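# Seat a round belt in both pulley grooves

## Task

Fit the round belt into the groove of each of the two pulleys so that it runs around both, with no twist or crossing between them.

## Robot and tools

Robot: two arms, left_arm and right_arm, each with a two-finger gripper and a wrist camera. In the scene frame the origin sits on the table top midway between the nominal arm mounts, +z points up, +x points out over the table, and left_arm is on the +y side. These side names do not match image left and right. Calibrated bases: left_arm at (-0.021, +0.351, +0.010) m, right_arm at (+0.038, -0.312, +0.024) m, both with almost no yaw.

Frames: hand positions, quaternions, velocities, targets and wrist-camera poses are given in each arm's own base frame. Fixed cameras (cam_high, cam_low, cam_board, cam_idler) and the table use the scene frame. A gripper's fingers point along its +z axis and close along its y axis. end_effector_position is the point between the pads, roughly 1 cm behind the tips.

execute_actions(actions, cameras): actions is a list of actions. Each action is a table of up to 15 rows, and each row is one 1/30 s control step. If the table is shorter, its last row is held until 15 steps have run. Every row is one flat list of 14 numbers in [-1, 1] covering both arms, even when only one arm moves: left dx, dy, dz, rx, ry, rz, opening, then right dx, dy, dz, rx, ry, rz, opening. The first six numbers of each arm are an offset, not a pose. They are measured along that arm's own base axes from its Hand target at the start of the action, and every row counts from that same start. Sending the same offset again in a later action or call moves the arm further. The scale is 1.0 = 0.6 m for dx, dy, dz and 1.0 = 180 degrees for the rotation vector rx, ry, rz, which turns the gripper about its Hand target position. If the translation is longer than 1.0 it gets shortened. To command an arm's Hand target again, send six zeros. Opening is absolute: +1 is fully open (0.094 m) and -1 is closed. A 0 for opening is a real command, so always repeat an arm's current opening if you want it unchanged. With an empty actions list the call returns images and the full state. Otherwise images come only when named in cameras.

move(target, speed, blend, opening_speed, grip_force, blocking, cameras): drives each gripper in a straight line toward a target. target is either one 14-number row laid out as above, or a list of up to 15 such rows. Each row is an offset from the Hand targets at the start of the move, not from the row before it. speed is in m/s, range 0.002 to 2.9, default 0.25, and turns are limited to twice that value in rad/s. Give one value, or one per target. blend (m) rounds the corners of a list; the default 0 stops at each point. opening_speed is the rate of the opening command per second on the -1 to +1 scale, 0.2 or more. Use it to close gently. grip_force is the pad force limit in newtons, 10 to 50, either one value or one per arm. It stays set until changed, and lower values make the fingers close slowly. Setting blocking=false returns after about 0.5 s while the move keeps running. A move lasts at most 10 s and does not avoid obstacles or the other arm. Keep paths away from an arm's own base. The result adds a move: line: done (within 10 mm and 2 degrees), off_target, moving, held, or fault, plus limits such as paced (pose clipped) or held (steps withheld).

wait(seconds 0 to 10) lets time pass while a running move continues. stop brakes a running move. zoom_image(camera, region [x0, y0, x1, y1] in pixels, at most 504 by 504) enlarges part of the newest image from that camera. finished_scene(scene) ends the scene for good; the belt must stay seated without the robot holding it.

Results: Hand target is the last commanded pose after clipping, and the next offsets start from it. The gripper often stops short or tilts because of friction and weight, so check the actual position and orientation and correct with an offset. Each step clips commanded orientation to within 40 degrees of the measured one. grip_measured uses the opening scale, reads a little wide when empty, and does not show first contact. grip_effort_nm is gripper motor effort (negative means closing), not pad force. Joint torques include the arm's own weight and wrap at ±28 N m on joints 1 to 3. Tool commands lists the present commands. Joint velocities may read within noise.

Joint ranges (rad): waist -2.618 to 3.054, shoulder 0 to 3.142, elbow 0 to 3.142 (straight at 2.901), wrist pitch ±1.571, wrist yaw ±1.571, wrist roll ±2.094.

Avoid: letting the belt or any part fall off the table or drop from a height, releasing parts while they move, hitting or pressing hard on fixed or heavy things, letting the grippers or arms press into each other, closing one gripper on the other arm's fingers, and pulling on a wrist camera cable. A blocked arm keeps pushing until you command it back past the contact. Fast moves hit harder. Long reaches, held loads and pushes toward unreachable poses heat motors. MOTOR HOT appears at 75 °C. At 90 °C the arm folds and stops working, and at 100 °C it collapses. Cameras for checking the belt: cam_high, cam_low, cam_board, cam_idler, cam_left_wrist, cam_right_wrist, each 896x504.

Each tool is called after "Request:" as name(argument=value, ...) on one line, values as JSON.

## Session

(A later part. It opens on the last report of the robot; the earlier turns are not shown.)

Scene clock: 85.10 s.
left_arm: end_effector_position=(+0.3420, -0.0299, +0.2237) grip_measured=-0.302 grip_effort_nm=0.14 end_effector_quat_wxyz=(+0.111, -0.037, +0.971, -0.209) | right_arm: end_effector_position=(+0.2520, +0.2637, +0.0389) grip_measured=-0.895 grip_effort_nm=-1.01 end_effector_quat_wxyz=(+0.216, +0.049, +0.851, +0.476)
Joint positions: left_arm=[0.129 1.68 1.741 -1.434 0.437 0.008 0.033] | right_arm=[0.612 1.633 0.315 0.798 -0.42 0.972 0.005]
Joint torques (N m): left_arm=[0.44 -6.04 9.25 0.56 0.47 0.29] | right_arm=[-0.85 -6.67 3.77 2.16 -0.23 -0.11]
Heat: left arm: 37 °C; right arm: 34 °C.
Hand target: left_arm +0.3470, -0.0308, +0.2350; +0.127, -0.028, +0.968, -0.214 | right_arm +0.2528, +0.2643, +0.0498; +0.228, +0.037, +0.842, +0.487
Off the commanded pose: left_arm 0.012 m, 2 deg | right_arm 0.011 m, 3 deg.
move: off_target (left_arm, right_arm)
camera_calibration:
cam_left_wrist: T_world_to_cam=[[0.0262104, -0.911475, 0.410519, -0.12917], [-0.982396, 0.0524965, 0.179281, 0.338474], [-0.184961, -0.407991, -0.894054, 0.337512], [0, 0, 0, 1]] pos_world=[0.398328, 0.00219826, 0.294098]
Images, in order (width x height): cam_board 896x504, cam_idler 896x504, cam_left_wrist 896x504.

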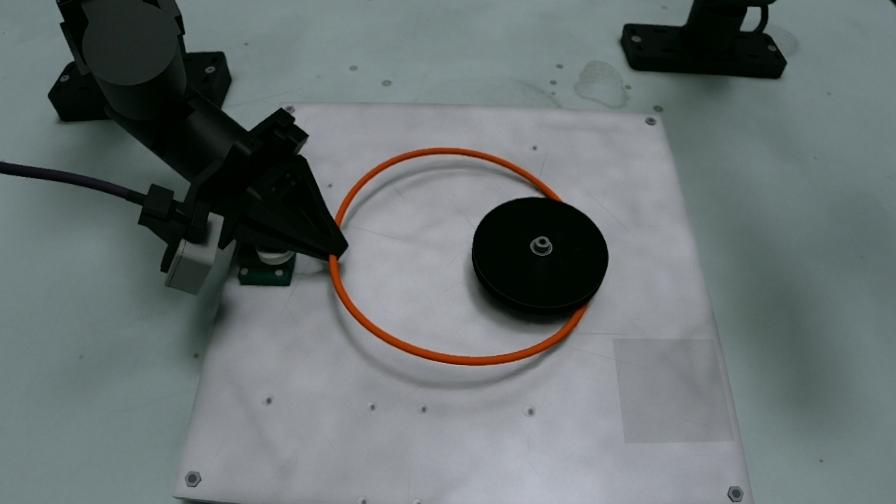

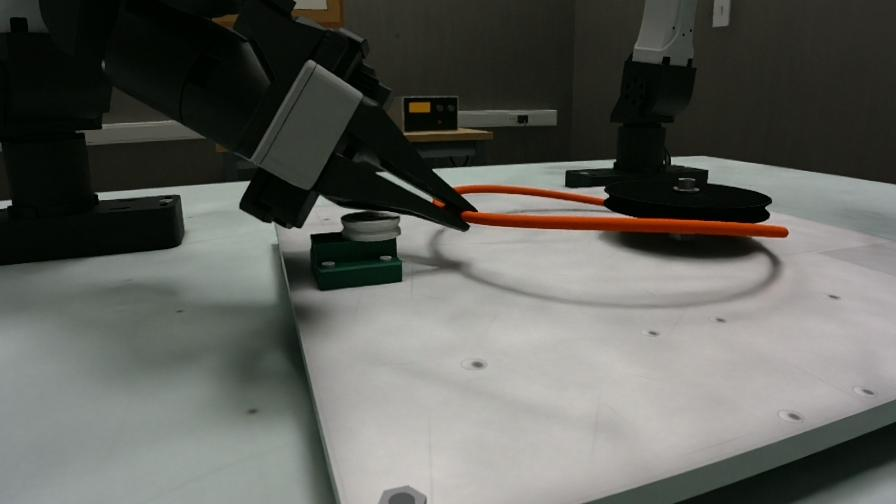

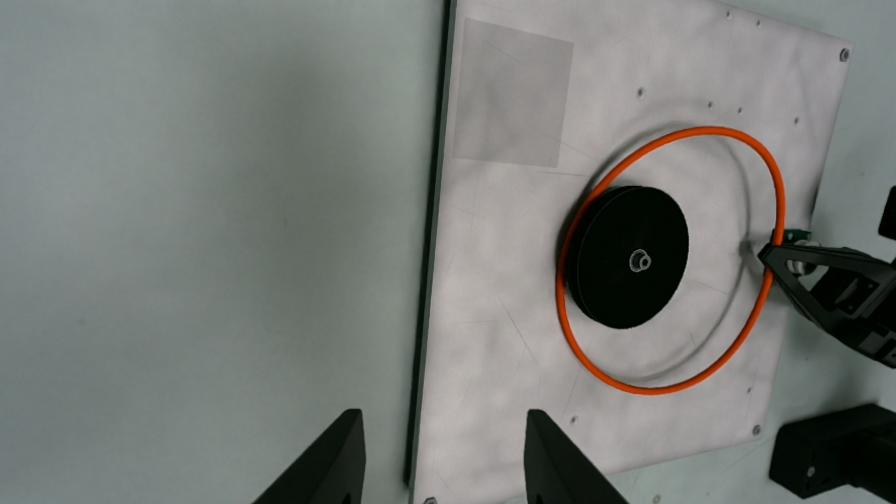

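Request:
move(target=[0,0,0,0,0,0,-0.3,-0.003,0.05,0.016,0.0,-0.013,0,-0.95], speed=0.06, cameras=["cam_board","cam_idler"])

Request:
zoom_image(camera="cam_idler", region=[500, 120, 896, 300])

Scene clock: 87.17 s.
left_arm: end_effector_position=(+0.3420, -0.0299, +0.2237) grip_measured=-0.302 grip_effort_nm=0.14 end_effector_quat_wxyz=(+0.111, -0.037, +0.971, -0.209) | right_arm: end_effector_position=(+0.2408, +0.2873, +0.0444) grip_measured=-0.895 grip_effort_nm=-1.01 end_effector_quat_wxyz=(+0.222, +0.028, +0.851, +0.476)
Joint positions: left_arm=[0.129 1.68 1.741 -1.434 0.437 0.008 0.033] | right_arm=[0.718 1.633 0.339 0.799 -0.34 0.988 0.005]
Joint torques (N m): left_arm=[0.44 -6.04 9.25 0.56 0.47 0.29] | right_arm=[0.21 -5.09 6.16 2.36 0.22 0.07]
Heat: left arm: 37 °C; right arm: 34 °C.
Hand target: left_arm +0.3470, -0.0308, +0.2350; +0.127, -0.028, +0.968, -0.214 | right_arm +0.2510, +0.2944, +0.0595; +0.246, +0.027, +0.837, +0.488
Off the commanded pose: left_arm 0.012 m, 2 deg | right_arm 0.019 m, 3 deg.
move: off_target (left_arm, right_arm)
Images, in order (width x height): cam_board 896x504, cam_idler 896x504.

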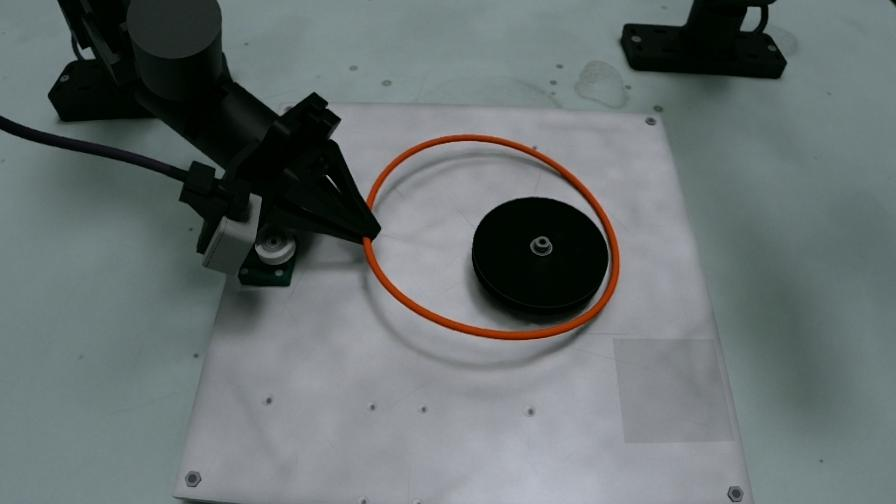

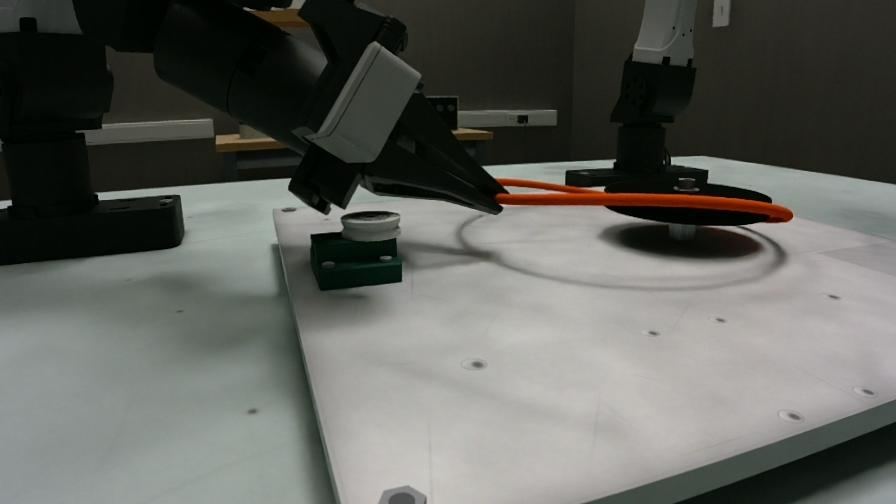

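Scaled by 1.273 from the camera's 896x504 image, which has a finer 1280x720 frame.

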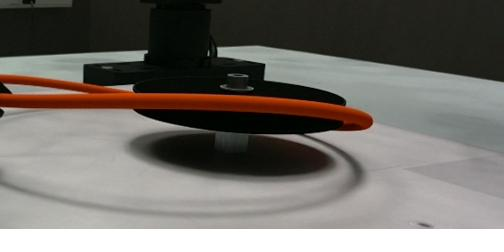

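Request:
move(target=[0,0,0,0,0,0,-0.3,0.005,0.018,0.004,0.008,0,0,-0.95], speed=0.06, cameras=["cam_board","cam_idler"])

Request:
zoom_image(camera="cam_idler", region=[500, 120, 896, 300])

Scene clock: 88.77 s.
left_arm: end_effector_position=(+0.3420, -0.0299, +0.2237) grip_measured=-0.302 grip_effort_nm=0.14 end_effector_quat_wxyz=(+0.111, -0.037, +0.971, -0.209) | right_arm: end_effector_position=(+0.2446, +0.2977, +0.0511) grip_measured=-0.895 grip_effort_nm=-1.01 end_effector_quat_wxyz=(+0.226, +0.030, +0.842, +0.488)
Joint positions: left_arm=[0.129 1.68 1.741 -1.434 0.437 0.008 0.033] | right_arm=[0.736 1.657 0.363 0.834 -0.33 1.014 0.005]
Joint torques (N m): left_arm=[0.44 -6.04 9.25 0.56 0.47 0.29] | right_arm=[0.28 -3.95 6.41 2.42 0.2 0.06]
Heat: left arm: 37 °C; right arm: 34 °C.
Hand target: left_arm +0.3470, -0.0308, +0.2350; +0.127, -0.028, +0.968, -0.214 | right_arm +0.2541, +0.3050, +0.0619; +0.245, +0.030, +0.831, +0.498
Off the commanded pose: left_arm 0.012 m, 2 deg | right_arm 0.016 m, 3 deg.
move: off_target (left_arm, right_arm)
Images, in order (width x height): cam_board 896x504, cam_idler 896x504.

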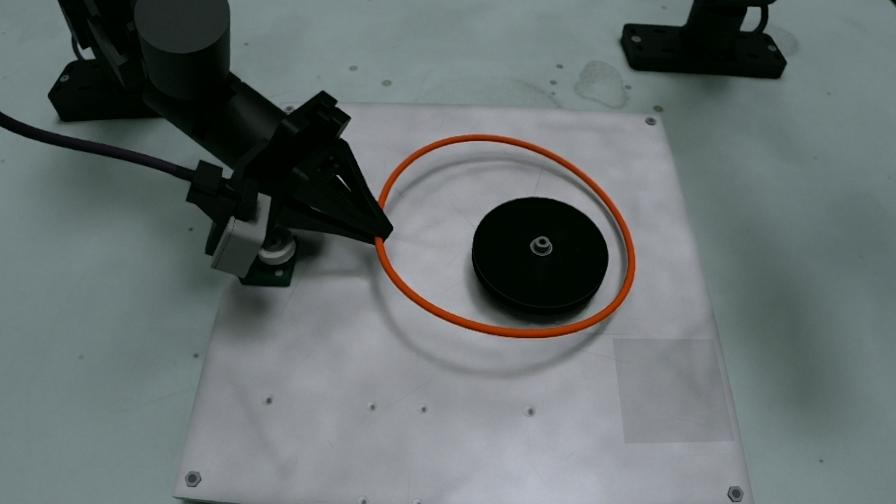

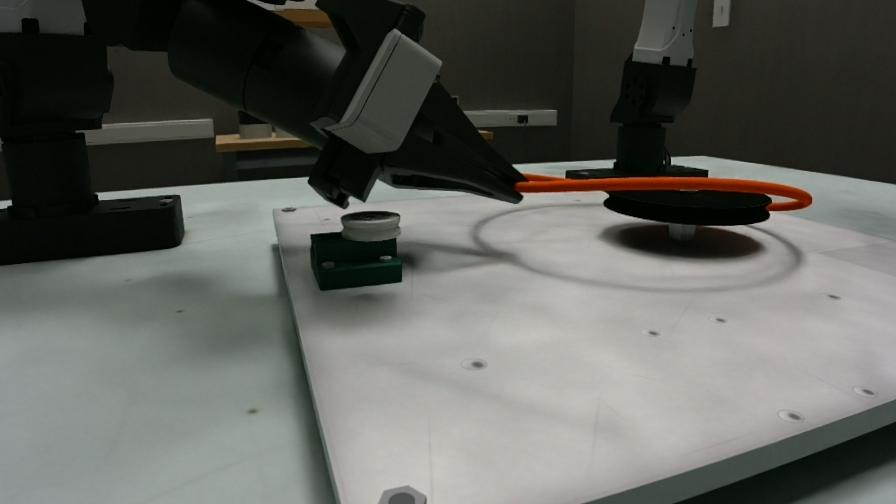

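Scaled by 1.273 from the camera's 896x504 image, which has a finer 1280x720 frame.

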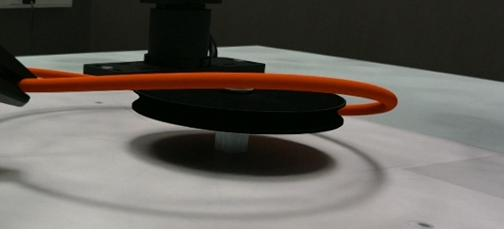

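Request:
move(target=[[0,0,0,0,0,0,-0.3,0.003,-0.03,-0.006,-0.004,0.014,0,-0.95],[0,0,0,0,0,0,-0.3,0.006,-0.06,-0.004,-0.004,0.02,0,-0.95]], speed=0.04, blend=0.005, cameras=["cam_board","cam_idler","cam_low"])

Request:
zoom_image(camera="cam_idler", region=[500, 120, 896, 300])

Scene clock: 91.10 s.
left_arm: end_effector_position=(+0.3420, -0.0299, +0.2237) grip_measured=-0.302 grip_effort_nm=0.14 end_effector_quat_wxyz=(+0.111, -0.037, +0.971, -0.209) | right_arm: end_effector_position=(+0.2586, +0.2697, +0.0519) grip_measured=-0.895 grip_effort_nm=-1.01 end_effector_quat_wxyz=(+0.212, +0.054, +0.847, +0.485)
Joint positions: left_arm=[0.129 1.68 1.741 -1.434 0.437 0.008 0.033] | right_arm=[0.61 1.604 0.356 0.743 -0.432 0.995 0.005]
Joint torques (N m): left_arm=[0.44 -6.02 9.25 0.56 0.47 0.29] | right_arm=[-0.7 -6.71 4.11 2.04 -0.16 -0.11]
Heat: left arm: 37 °C; right arm: 35 °C.
Hand target: left_arm +0.3470, -0.0308, +0.2350; +0.127, -0.028, +0.968, -0.214 | right_arm +0.2576, +0.2691, +0.0595; +0.219, +0.044, +0.841, +0.492
Off the commanded pose: left_arm 0.012 m, 2 deg | right_arm 0.008 m, 2 deg.
move: off_target (left_arm)
Images, in order (width x height): cam_low 896x504, cam_board 896x504, cam_idler 896x504.

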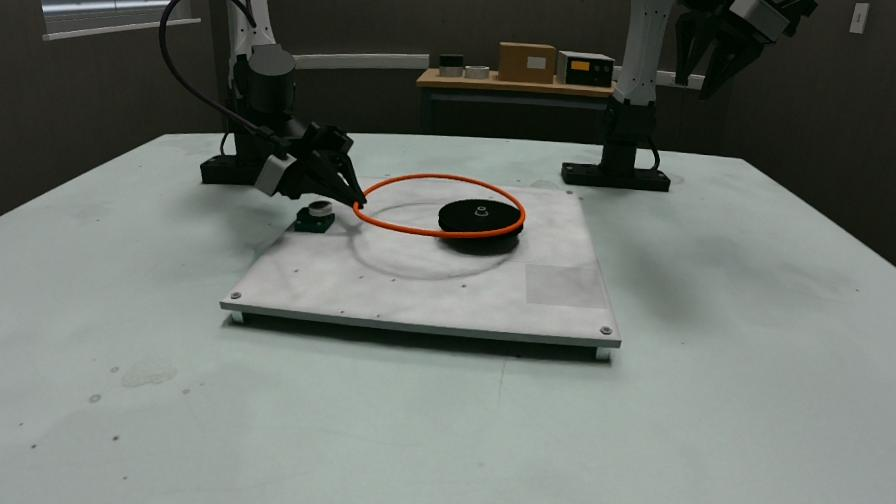

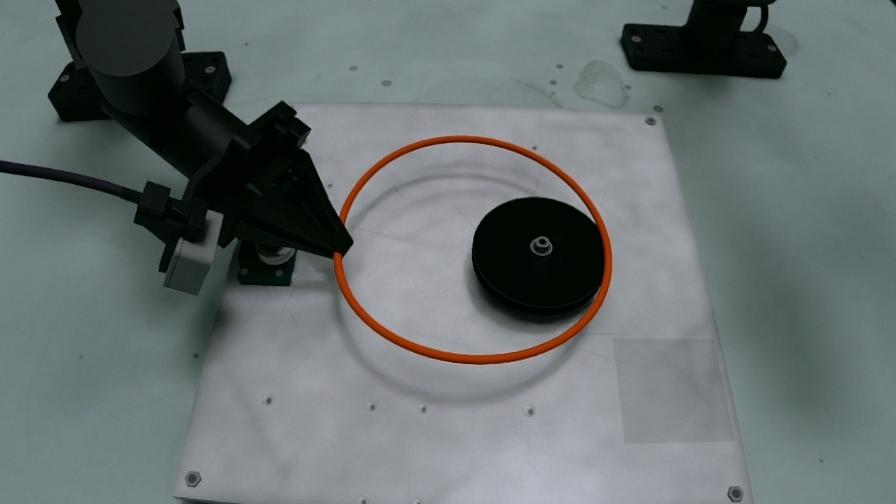

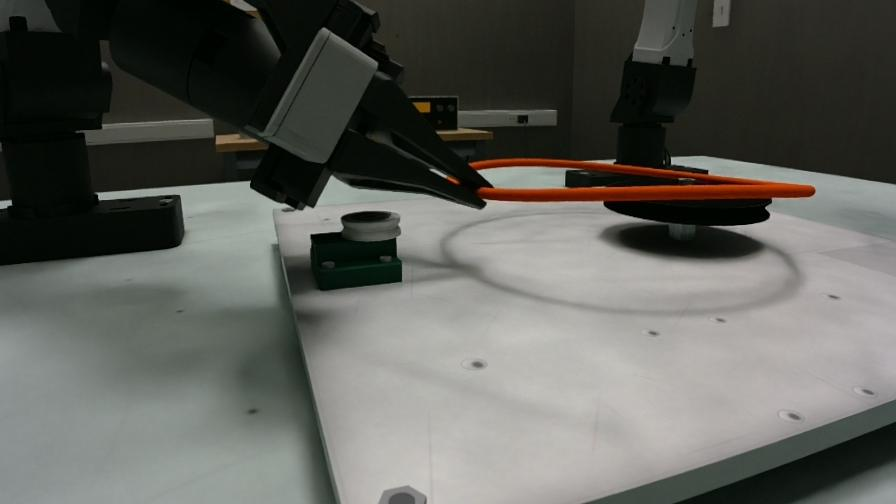

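Scaled by 1.273 from the camera's 896x504 image, which has a finer 1280x720 frame.

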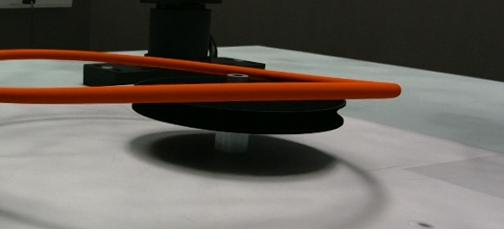

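Request:
move(target=[[0,0,0,0,0,0,-0.3,-0.006,0.04,0,0,0,0,-0.95],[0,0,0,0,0,0,-0.3,-0.006,0.04,-0.013,0,-0.003,0,-0.95]], speed=0.06, blend=0.005, cameras=["cam_board","cam_idler","cam_low"])

Request:
zoom_image(camera="cam_idler", region=[500, 120, 896, 300])

Scene clock: 92.80 s.
left_arm: end_effector_position=(+0.3420, -0.0299, +0.2237) grip_measured=-0.302 grip_effort_nm=0.14 end_effector_quat_wxyz=(+0.111, -0.037, +0.971, -0.209) | right_arm: end_effector_position=(+0.2458, +0.2865, +0.0426) grip_measured=-0.895 grip_effort_nm=-1.01 end_effector_quat_wxyz=(+0.205, +0.044, +0.850, +0.482)
Joint positions: left_arm=[0.129 1.68 1.741 -1.434 0.437 0.008 0.033] | right_arm=[0.691 1.654 0.356 0.792 -0.377 1.019 0.005]
Joint torques (N m): left_arm=[0.44 -6.04 9.25 0.56 0.47 0.29] | right_arm=[0.34 -3.84 5.79 2.42 0.13 0.1]
Heat: left arm: 37 °C; right arm: 35 °C.
Hand target: left_arm +0.3470, -0.0308, +0.2350; +0.127, -0.028, +0.968, -0.214 | right_arm +0.2541, +0.2931, +0.0517; +0.223, +0.042, +0.840, +0.492
Off the commanded pose: left_arm 0.012 m, 2 deg | right_arm 0.014 m, 3 deg.
move: off_target (left_arm, right_arm); blend cut to 0.0039 m at target 1
Images, in order (width x height): cam_low 896x504, cam_board 896x504, cam_idler 896x504.

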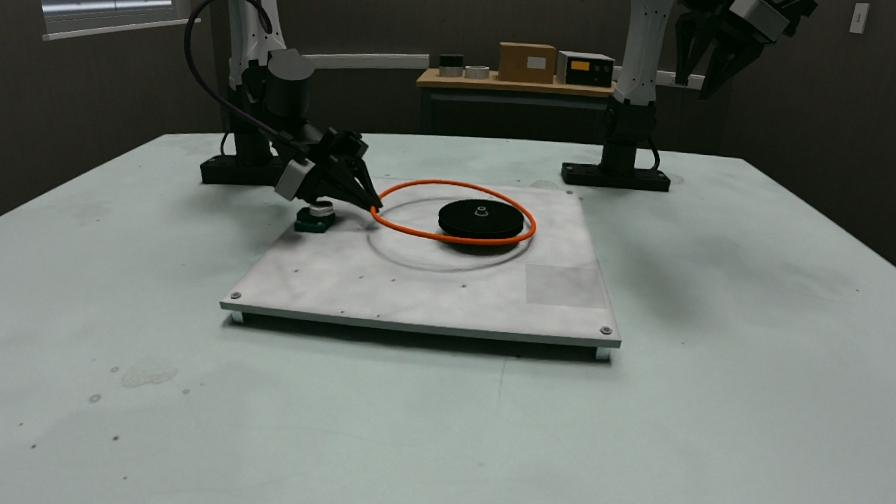

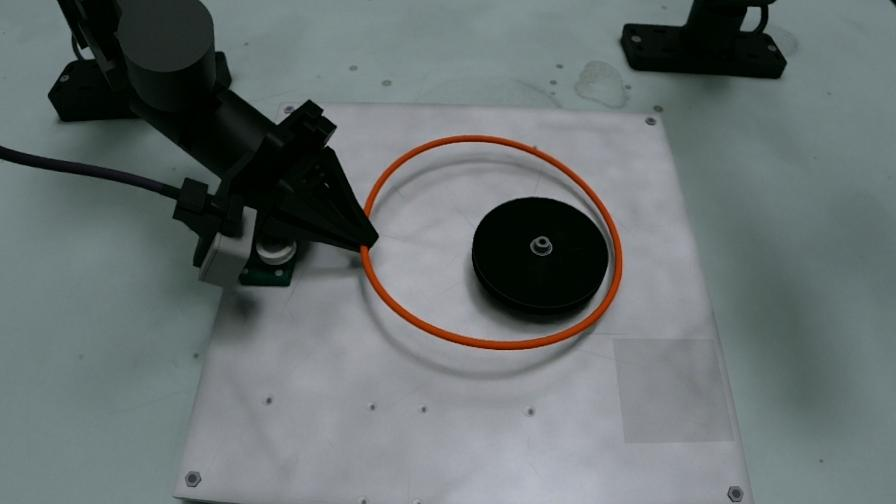

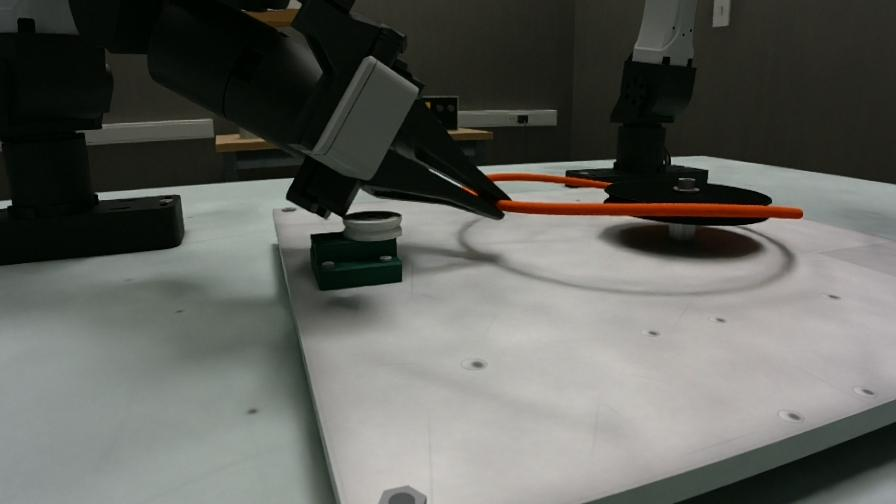

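Scaled by 1.273 from the camera's 896x504 image, which has a finer 1280x720 frame.

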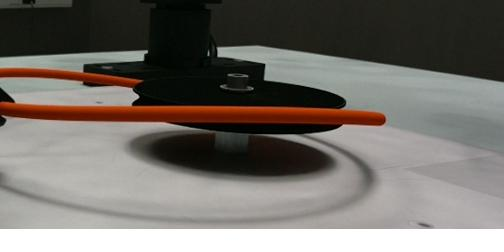

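Request:
move(target=[0,0,0,0,0,0,-0.3,0,-0.07,0,0,0,0,-0.95], speed=0.04, cameras=["cam_board","cam_idler","cam_low","cam_left_wrist"])

Request:
zoom_image(camera="cam_idler", region=[500, 120, 896, 300])

Scene clock: 95.07 s.
left_arm: end_effector_position=(+0.3420, -0.0299, +0.2237) grip_measured=-0.302 grip_effort_nm=0.14 end_effector_quat_wxyz=(+0.111, -0.037, +0.971, -0.209) | right_arm: end_effector_position=(+0.2550, +0.2515, +0.0445) grip_measured=-0.895 grip_effort_nm=-1.01 end_effector_quat_wxyz=(+0.216, +0.052, +0.846, +0.486)
Joint positions: left_arm=[0.129 1.68 1.741 -1.434 0.437 0.008 0.033] | right_arm=[0.552 1.602 0.295 0.794 -0.48 0.96 0.005]
Joint torques (N m): left_arm=[0.44 -6.04 9.25 0.56 0.47 0.29] | right_arm=[-0.73 -6.2 3.92 2.06 -0.26 -0.12]
Heat: left arm: 37 °C; right arm: 35 °C.
Hand target: left_arm +0.3470, -0.0308, +0.2350; +0.127, -0.028, +0.968, -0.214 | right_arm +0.2541, +0.2511, +0.0518; +0.223, +0.042, +0.840, +0.492
Off the commanded pose: left_arm 0.012 m, 2 deg | right_arm 0.007 m, 2 deg.
move: off_target (left_arm)
camera_calibration:
cam_left_wrist: T_world_to_cam=[[0.0262104, -0.911475, 0.410519, -0.12917], [-0.982396, 0.0524965, 0.179281, 0.338474], [-0.184961, -0.407991, -0.894054, 0.337512], [0, 0, 0, 1]] pos_world=[0.398328, 0.00219826, 0.294098]
Images, in order (width x height): cam_low 896x504, cam_board 896x504, cam_idler 896x504, cam_left_wrist 896x504.

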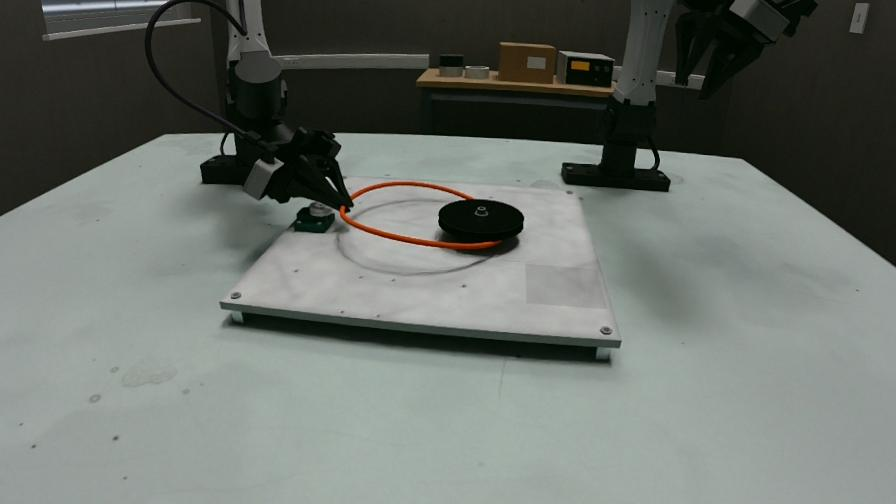

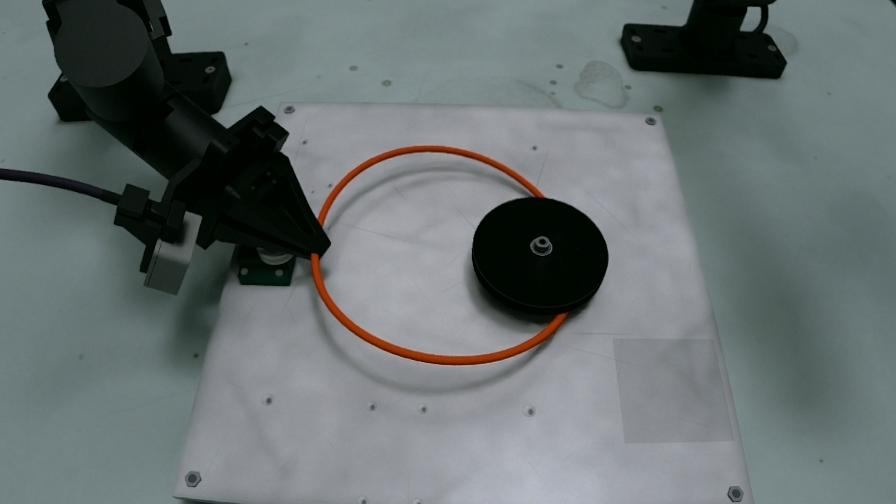

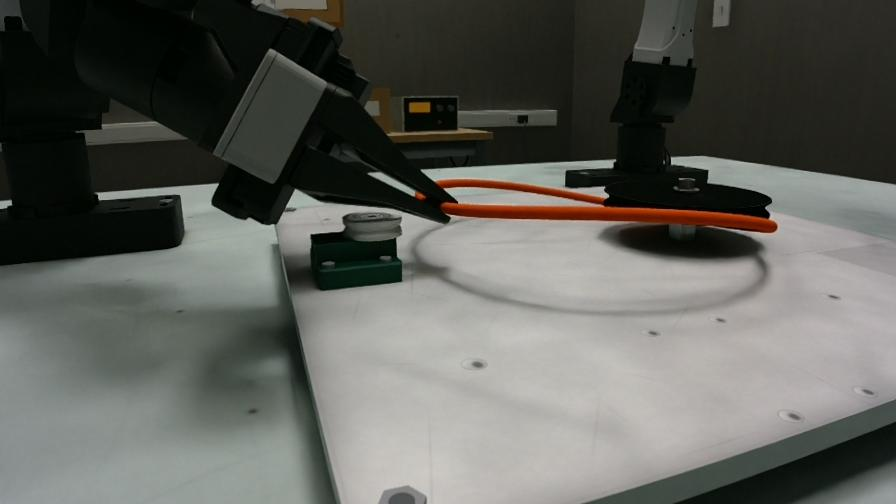

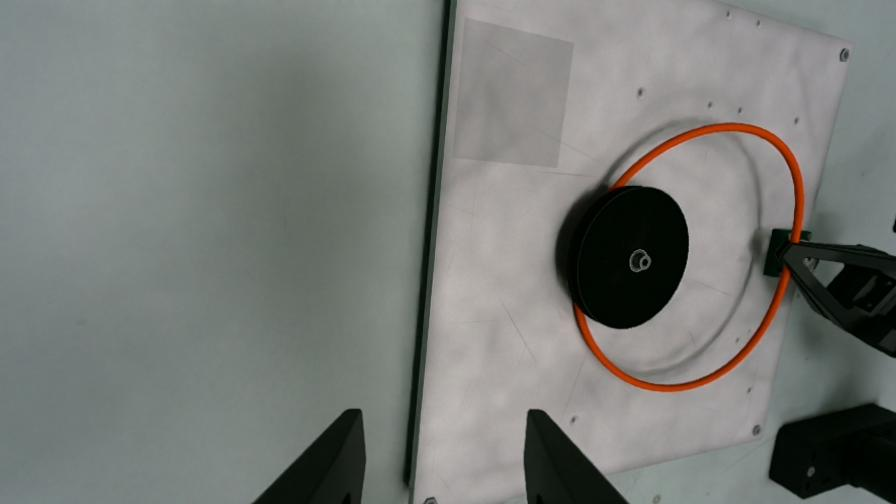

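Scaled by 1.273 from the camera's 896x504 image, which has a finer 1280x720 frame.

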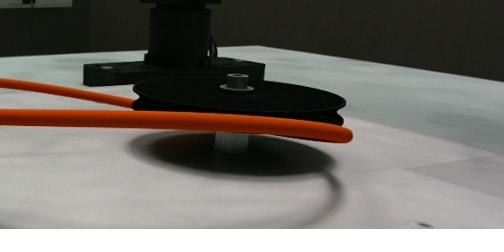

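Request:
move(target=[[0,0,0,0,0,0,-0.3,0,0.078,0.016,0,0,0,-0.95],[0,0,0,0,0,0,-0.3,0,0.074,0.0075,0,0,0,-0.95]], speed=0.06, cameras=["cam_board","cam_idler"])

Request:
zoom_image(camera="cam_idler", region=[500, 120, 896, 300])

Scene clock: 97.63 s.
left_arm: end_effector_position=(+0.3420, -0.0299, +0.2237) grip_measured=-0.302 grip_effort_nm=0.14 end_effector_quat_wxyz=(+0.111, -0.037, +0.971, -0.209) | right_arm: end_effector_position=(+0.2457, +0.2927, +0.0491) grip_measured=-0.895 grip_effort_nm=-1.01 end_effector_quat_wxyz=(+0.206, +0.041, +0.848, +0.486)
Joint positions: left_arm=[0.129 1.68 1.741 -1.434 0.437 0.008 0.033] | right_arm=[0.708 1.639 0.374 0.771 -0.368 1.025 0.005]
Joint torques (N m): left_arm=[0.44 -6.04 9.25 0.56 0.47 0.29] | right_arm=[-0.39 -4.1 5.53 2.34 0.14 0.09]
Heat: left arm: 37 °C; right arm: 35 °C.
Hand target: left_arm +0.3470, -0.0308, +0.2350; +0.127, -0.028, +0.968, -0.214 | right_arm +0.2541, +0.2956, +0.0562; +0.223, +0.041, +0.840, +0.492
Off the commanded pose: left_arm 0.012 m, 2 deg | right_arm 0.011 m, 2 deg.
move: off_target (left_arm, right_arm)
Images, in order (width x height): cam_board 896x504, cam_idler 896x504.

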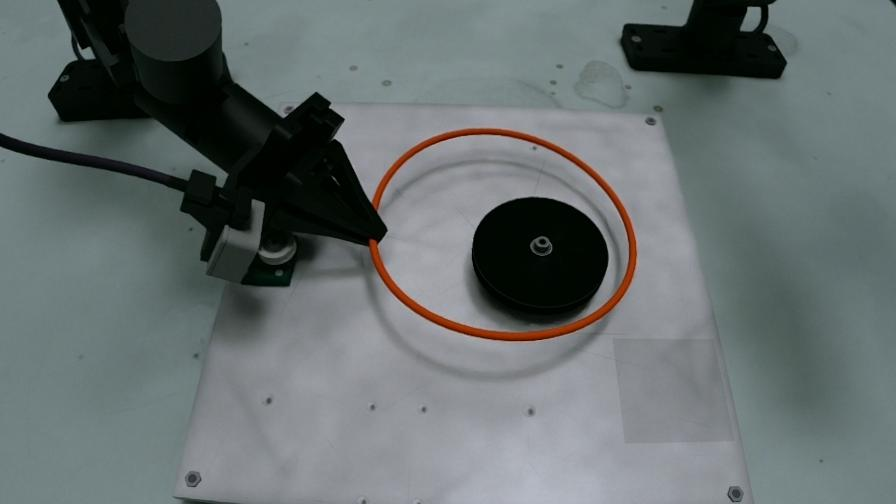

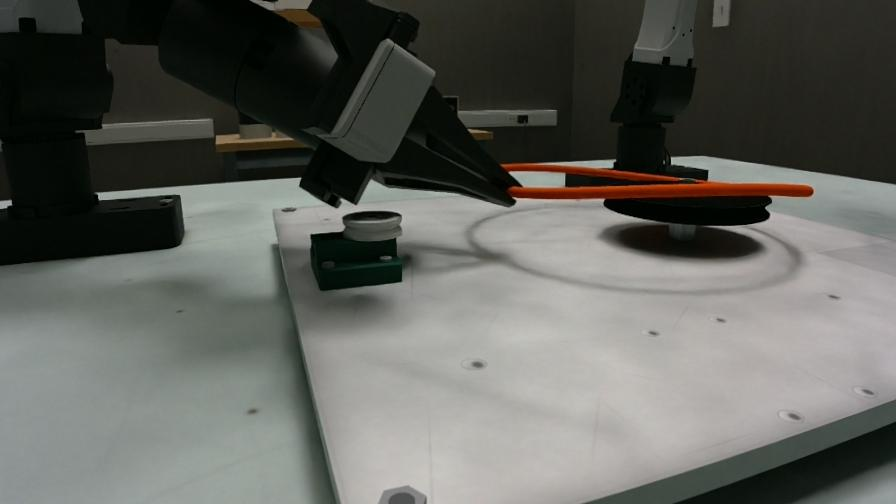

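Scaled by 1.273 from the camera's 896x504 image, which has a finer 1280x720 frame.

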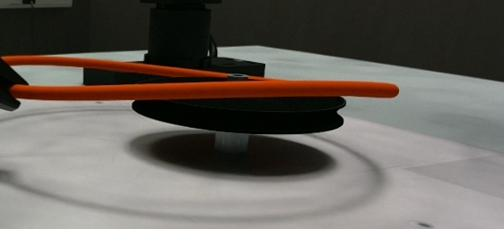

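Request:
move(target=[[0,0,0,0,0,0,-0.3,0,0,-0.006,0,0,0,-0.95],[0,0,0,0,0,0,-0.3,0,-0.05,-0.006,0,0,0,-0.95]], speed=0.04, cameras=["cam_board","cam_idler","cam_left_wrist"])

Request:
zoom_image(camera="cam_idler", region=[500, 120, 896, 300])

Scene clock: 100.30 s.
left_arm: end_effector_position=(+0.3420, -0.0299, +0.2237) grip_measured=-0.302 grip_effort_nm=0.14 end_effector_quat_wxyz=(+0.111, -0.037, +0.971, -0.209) | right_arm: end_effector_position=(+0.2539, +0.2654, +0.0428) grip_measured=-0.895 grip_effort_nm=-1.01 end_effector_quat_wxyz=(+0.212, +0.053, +0.848, +0.482)
Joint positions: left_arm=[0.129 1.68 1.741 -1.434 0.437 0.008 0.033] | right_arm=[0.608 1.629 0.324 0.794 -0.431 0.988 0.005]
Joint torques (N m): left_arm=[0.43 -6.02 9.25 0.56 0.47 0.29] | right_arm=[-0.75 -6.61 3.88 2.13 -0.2 -0.12]
Heat: left arm: 37 °C; right arm: 35 °C.
Hand target: left_arm +0.3470, -0.0308, +0.2350; +0.127, -0.028, +0.968, -0.214 | right_arm +0.2541, +0.2656, +0.0527; +0.223, +0.041, +0.840, +0.492
Off the commanded pose: left_arm 0.012 m, 2 deg | right_arm 0.010 m, 2 deg.
move: off_target (left_arm)
camera_calibration:
cam_left_wrist: T_world_to_cam=[[0.0262104, -0.911475, 0.410519, -0.12917], [-0.982396, 0.0524965, 0.179281, 0.338474], [-0.184961, -0.407991, -0.894054, 0.337512], [0, 0, 0, 1]] pos_world=[0.398328, 0.00219826, 0.294098]
Images, in order (width x height): cam_board 896x504, cam_idler 896x504, cam_left_wrist 896x504.

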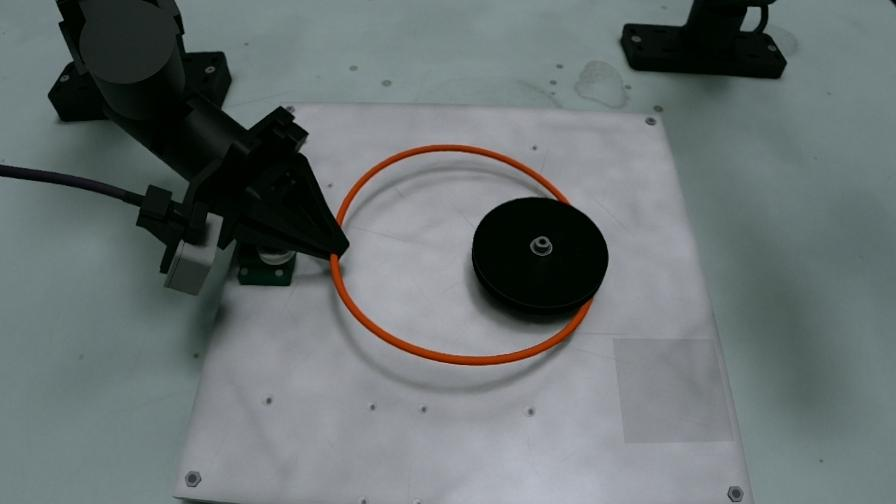

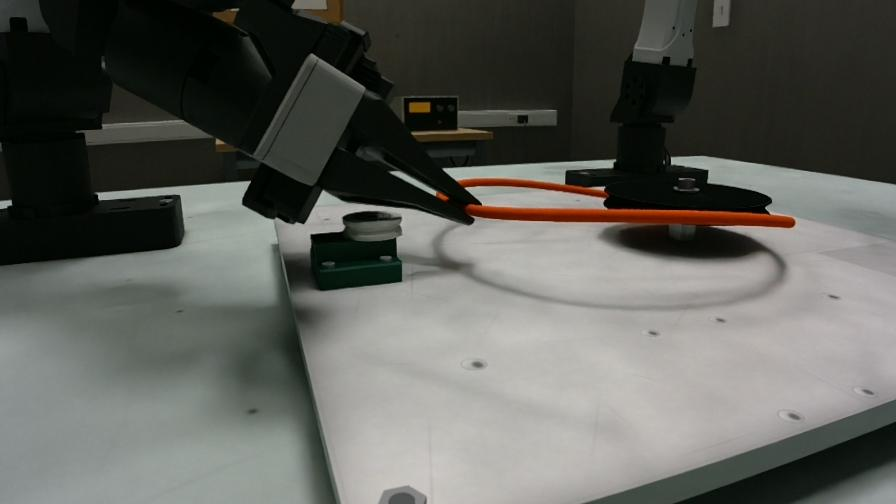

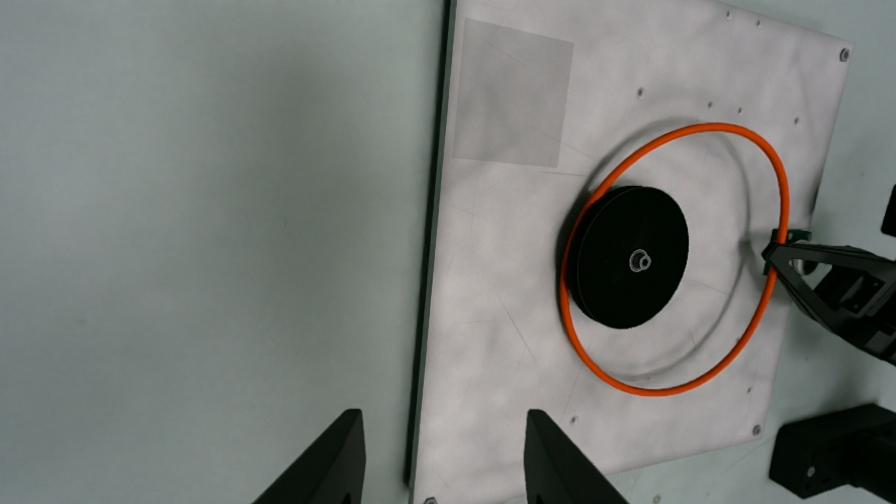

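Scaled by 1.273 from the camera's 896x504 image, which has a finer 1280x720 frame.

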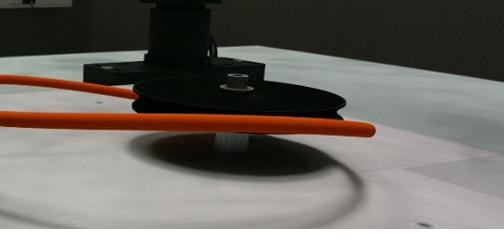

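Request:
move(target=[[0,0,0,0,0,0,-0.3,0,0.054,0.02,0,0,0,-0.95],[0,0,0,0,0,0,-0.3,0,0.05,0.006,0,0,0,-0.95],[0,0,0,0,0,0,-0.3,0,-0.01,0.004,0,0,0,-0.95]], speed=0.05, cameras=["cam_board","cam_idler","cam_left_wrist"])

Request:
zoom_image(camera="cam_idler", region=[500, 120, 896, 300])

Scene clock: 104.10 s.
left_arm: end_effector_position=(+0.3420, -0.0299, +0.2237) grip_measured=-0.302 grip_effort_nm=0.14 end_effector_quat_wxyz=(+0.111, -0.037, +0.971, -0.209) | right_arm: end_effector_position=(+0.2539, +0.2593, +0.0453) grip_measured=-0.895 grip_effort_nm=-1.01 end_effector_quat_wxyz=(+0.212, +0.053, +0.848, +0.482)
Joint positions: left_arm=[0.129 1.68 1.741 -1.434 0.437 0.008 0.033] | right_arm=[0.585 1.6 0.315 0.769 -0.451 0.977 0.005]
Joint torques (N m): left_arm=[0.44 -6.04 9.26 0.56 0.47 0.29] | right_arm=[-0.77 -6.3 4.04 2.17 -0.21 -0.09]
Heat: left arm: 37 °C; right arm: 35 °C.
Hand target: left_arm +0.3470, -0.0308, +0.2350; +0.127, -0.028, +0.968, -0.214 | right_arm +0.2540, +0.2595, +0.0549; +0.223, +0.042, +0.840, +0.492
Off the commanded pose: left_arm 0.012 m, 2 deg | right_arm 0.010 m, 2 deg.
move: off_target (left_arm)
camera_calibration:
cam_left_wrist: T_world_to_cam=[[0.0262104, -0.911475, 0.410519, -0.12917], [-0.982396, 0.0524965, 0.179281, 0.338474], [-0.184961, -0.407991, -0.894054, 0.337512], [0, 0, 0, 1]] pos_world=[0.398328, 0.00219826, 0.294098]
Images, in order (width x height): cam_board 896x504, cam_idler 896x504, cam_left_wrist 896x504.

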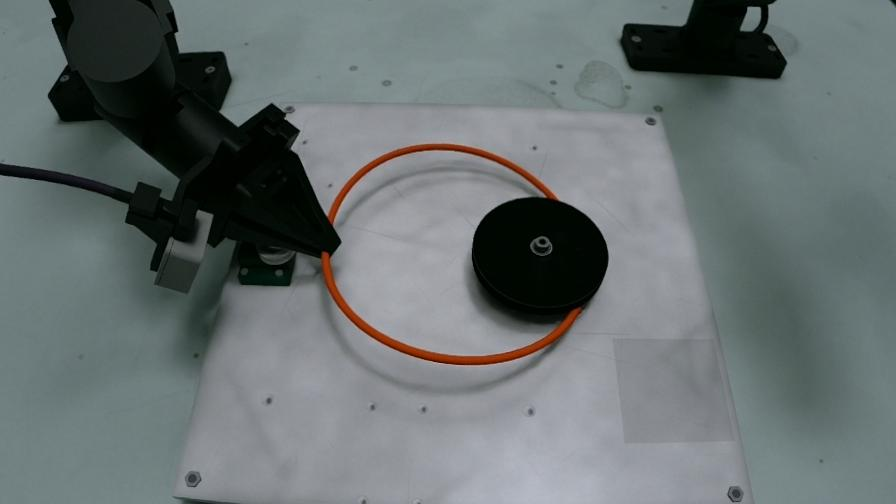

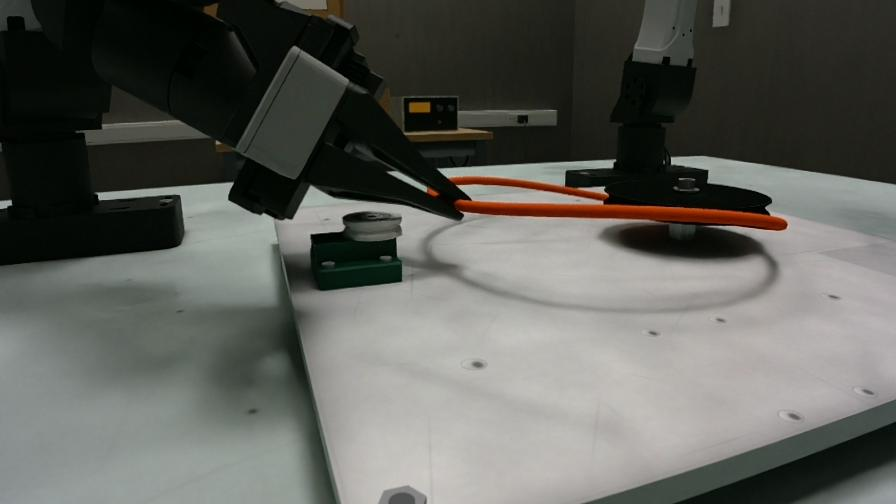

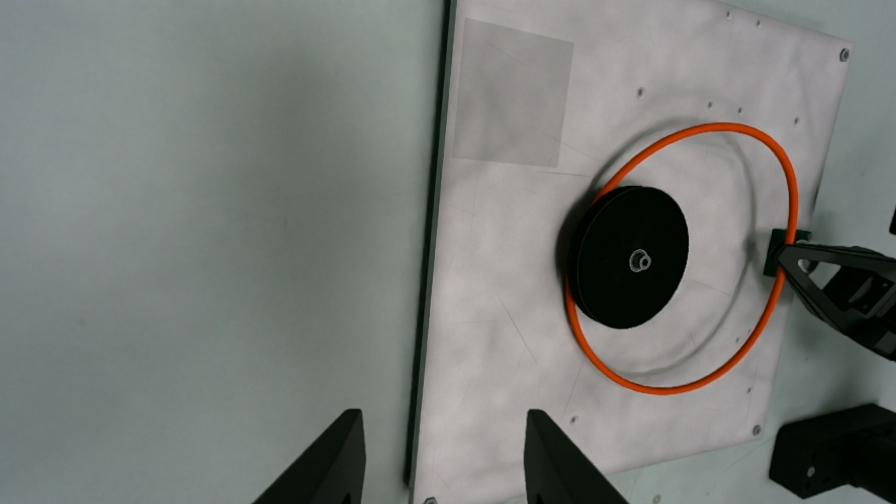

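Scaled by 1.273 from the camera's 896x504 image, which has a finer 1280x720 frame.

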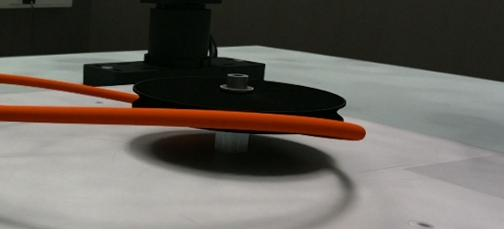

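Request:
move(target=[[0,0,0,0,0,0,-0.3,0,0.066,0.026,0,0,0,-0.95],[0,0,0,0,0,0,-0.3,0,0.066,0.012,0,0,0,-0.95],[0,0,0,0,0,0,-0.3,0,0.02,0.005,0,0,0,-0.95]], speed=0.05, cameras=["cam_board","cam_idler"])

Request:
zoom_image(camera="cam_idler", region=[500, 120, 896, 300])

Scene clock: 108.23 s.
left_arm: end_effector_position=(+0.3420, -0.0299, +0.2237) grip_measured=-0.302 grip_effort_nm=0.14 end_effector_quat_wxyz=(+0.111, -0.037, +0.971, -0.209) | right_arm: end_effector_position=(+0.2520, +0.2699, +0.0433) grip_measured=-0.895 grip_effort_nm=-1.01 end_effector_quat_wxyz=(+0.206, +0.056, +0.853, +0.476)
Joint positions: left_arm=[0.129 1.68 1.741 -1.434 0.437 0.008 0.033] | right_arm=[0.63 1.614 0.342 0.743 -0.411 0.999 0.005]
Joint torques (N m): left_arm=[0.44 -6.02 9.25 0.56 0.47 0.29] | right_arm=[-0.75 -6.98 4.1 2.31 -0.17 -0.13]
Heat: left arm: 37 °C; right arm: 36 °C.
Hand target: left_arm +0.3470, -0.0308, +0.2350; +0.127, -0.028, +0.968, -0.214 | right_arm +0.2541, +0.2715, +0.0581; +0.223, +0.042, +0.840, +0.492
Off the commanded pose: left_arm 0.012 m, 2 deg | right_arm 0.015 m, 3 deg.
move: off_target (left_arm, right_arm)
Images, in order (width x height): cam_board 896x504, cam_idler 896x504.

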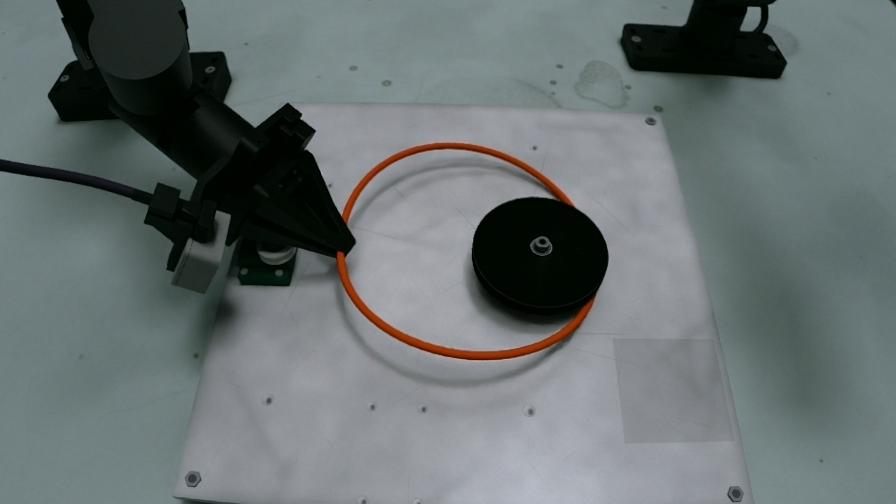

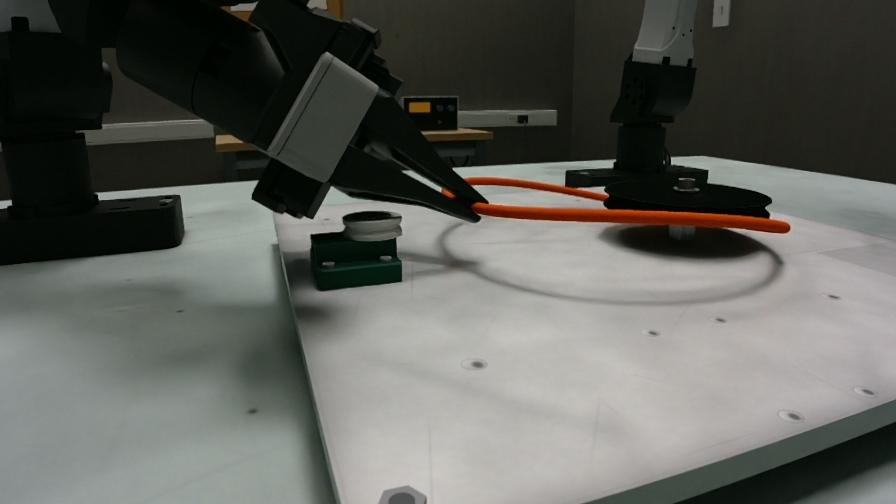

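Scaled by 1.273 from the camera's 896x504 image, which has a finer 1280x720 frame.

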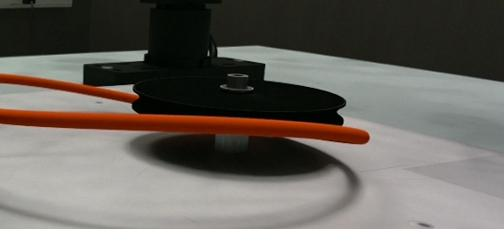

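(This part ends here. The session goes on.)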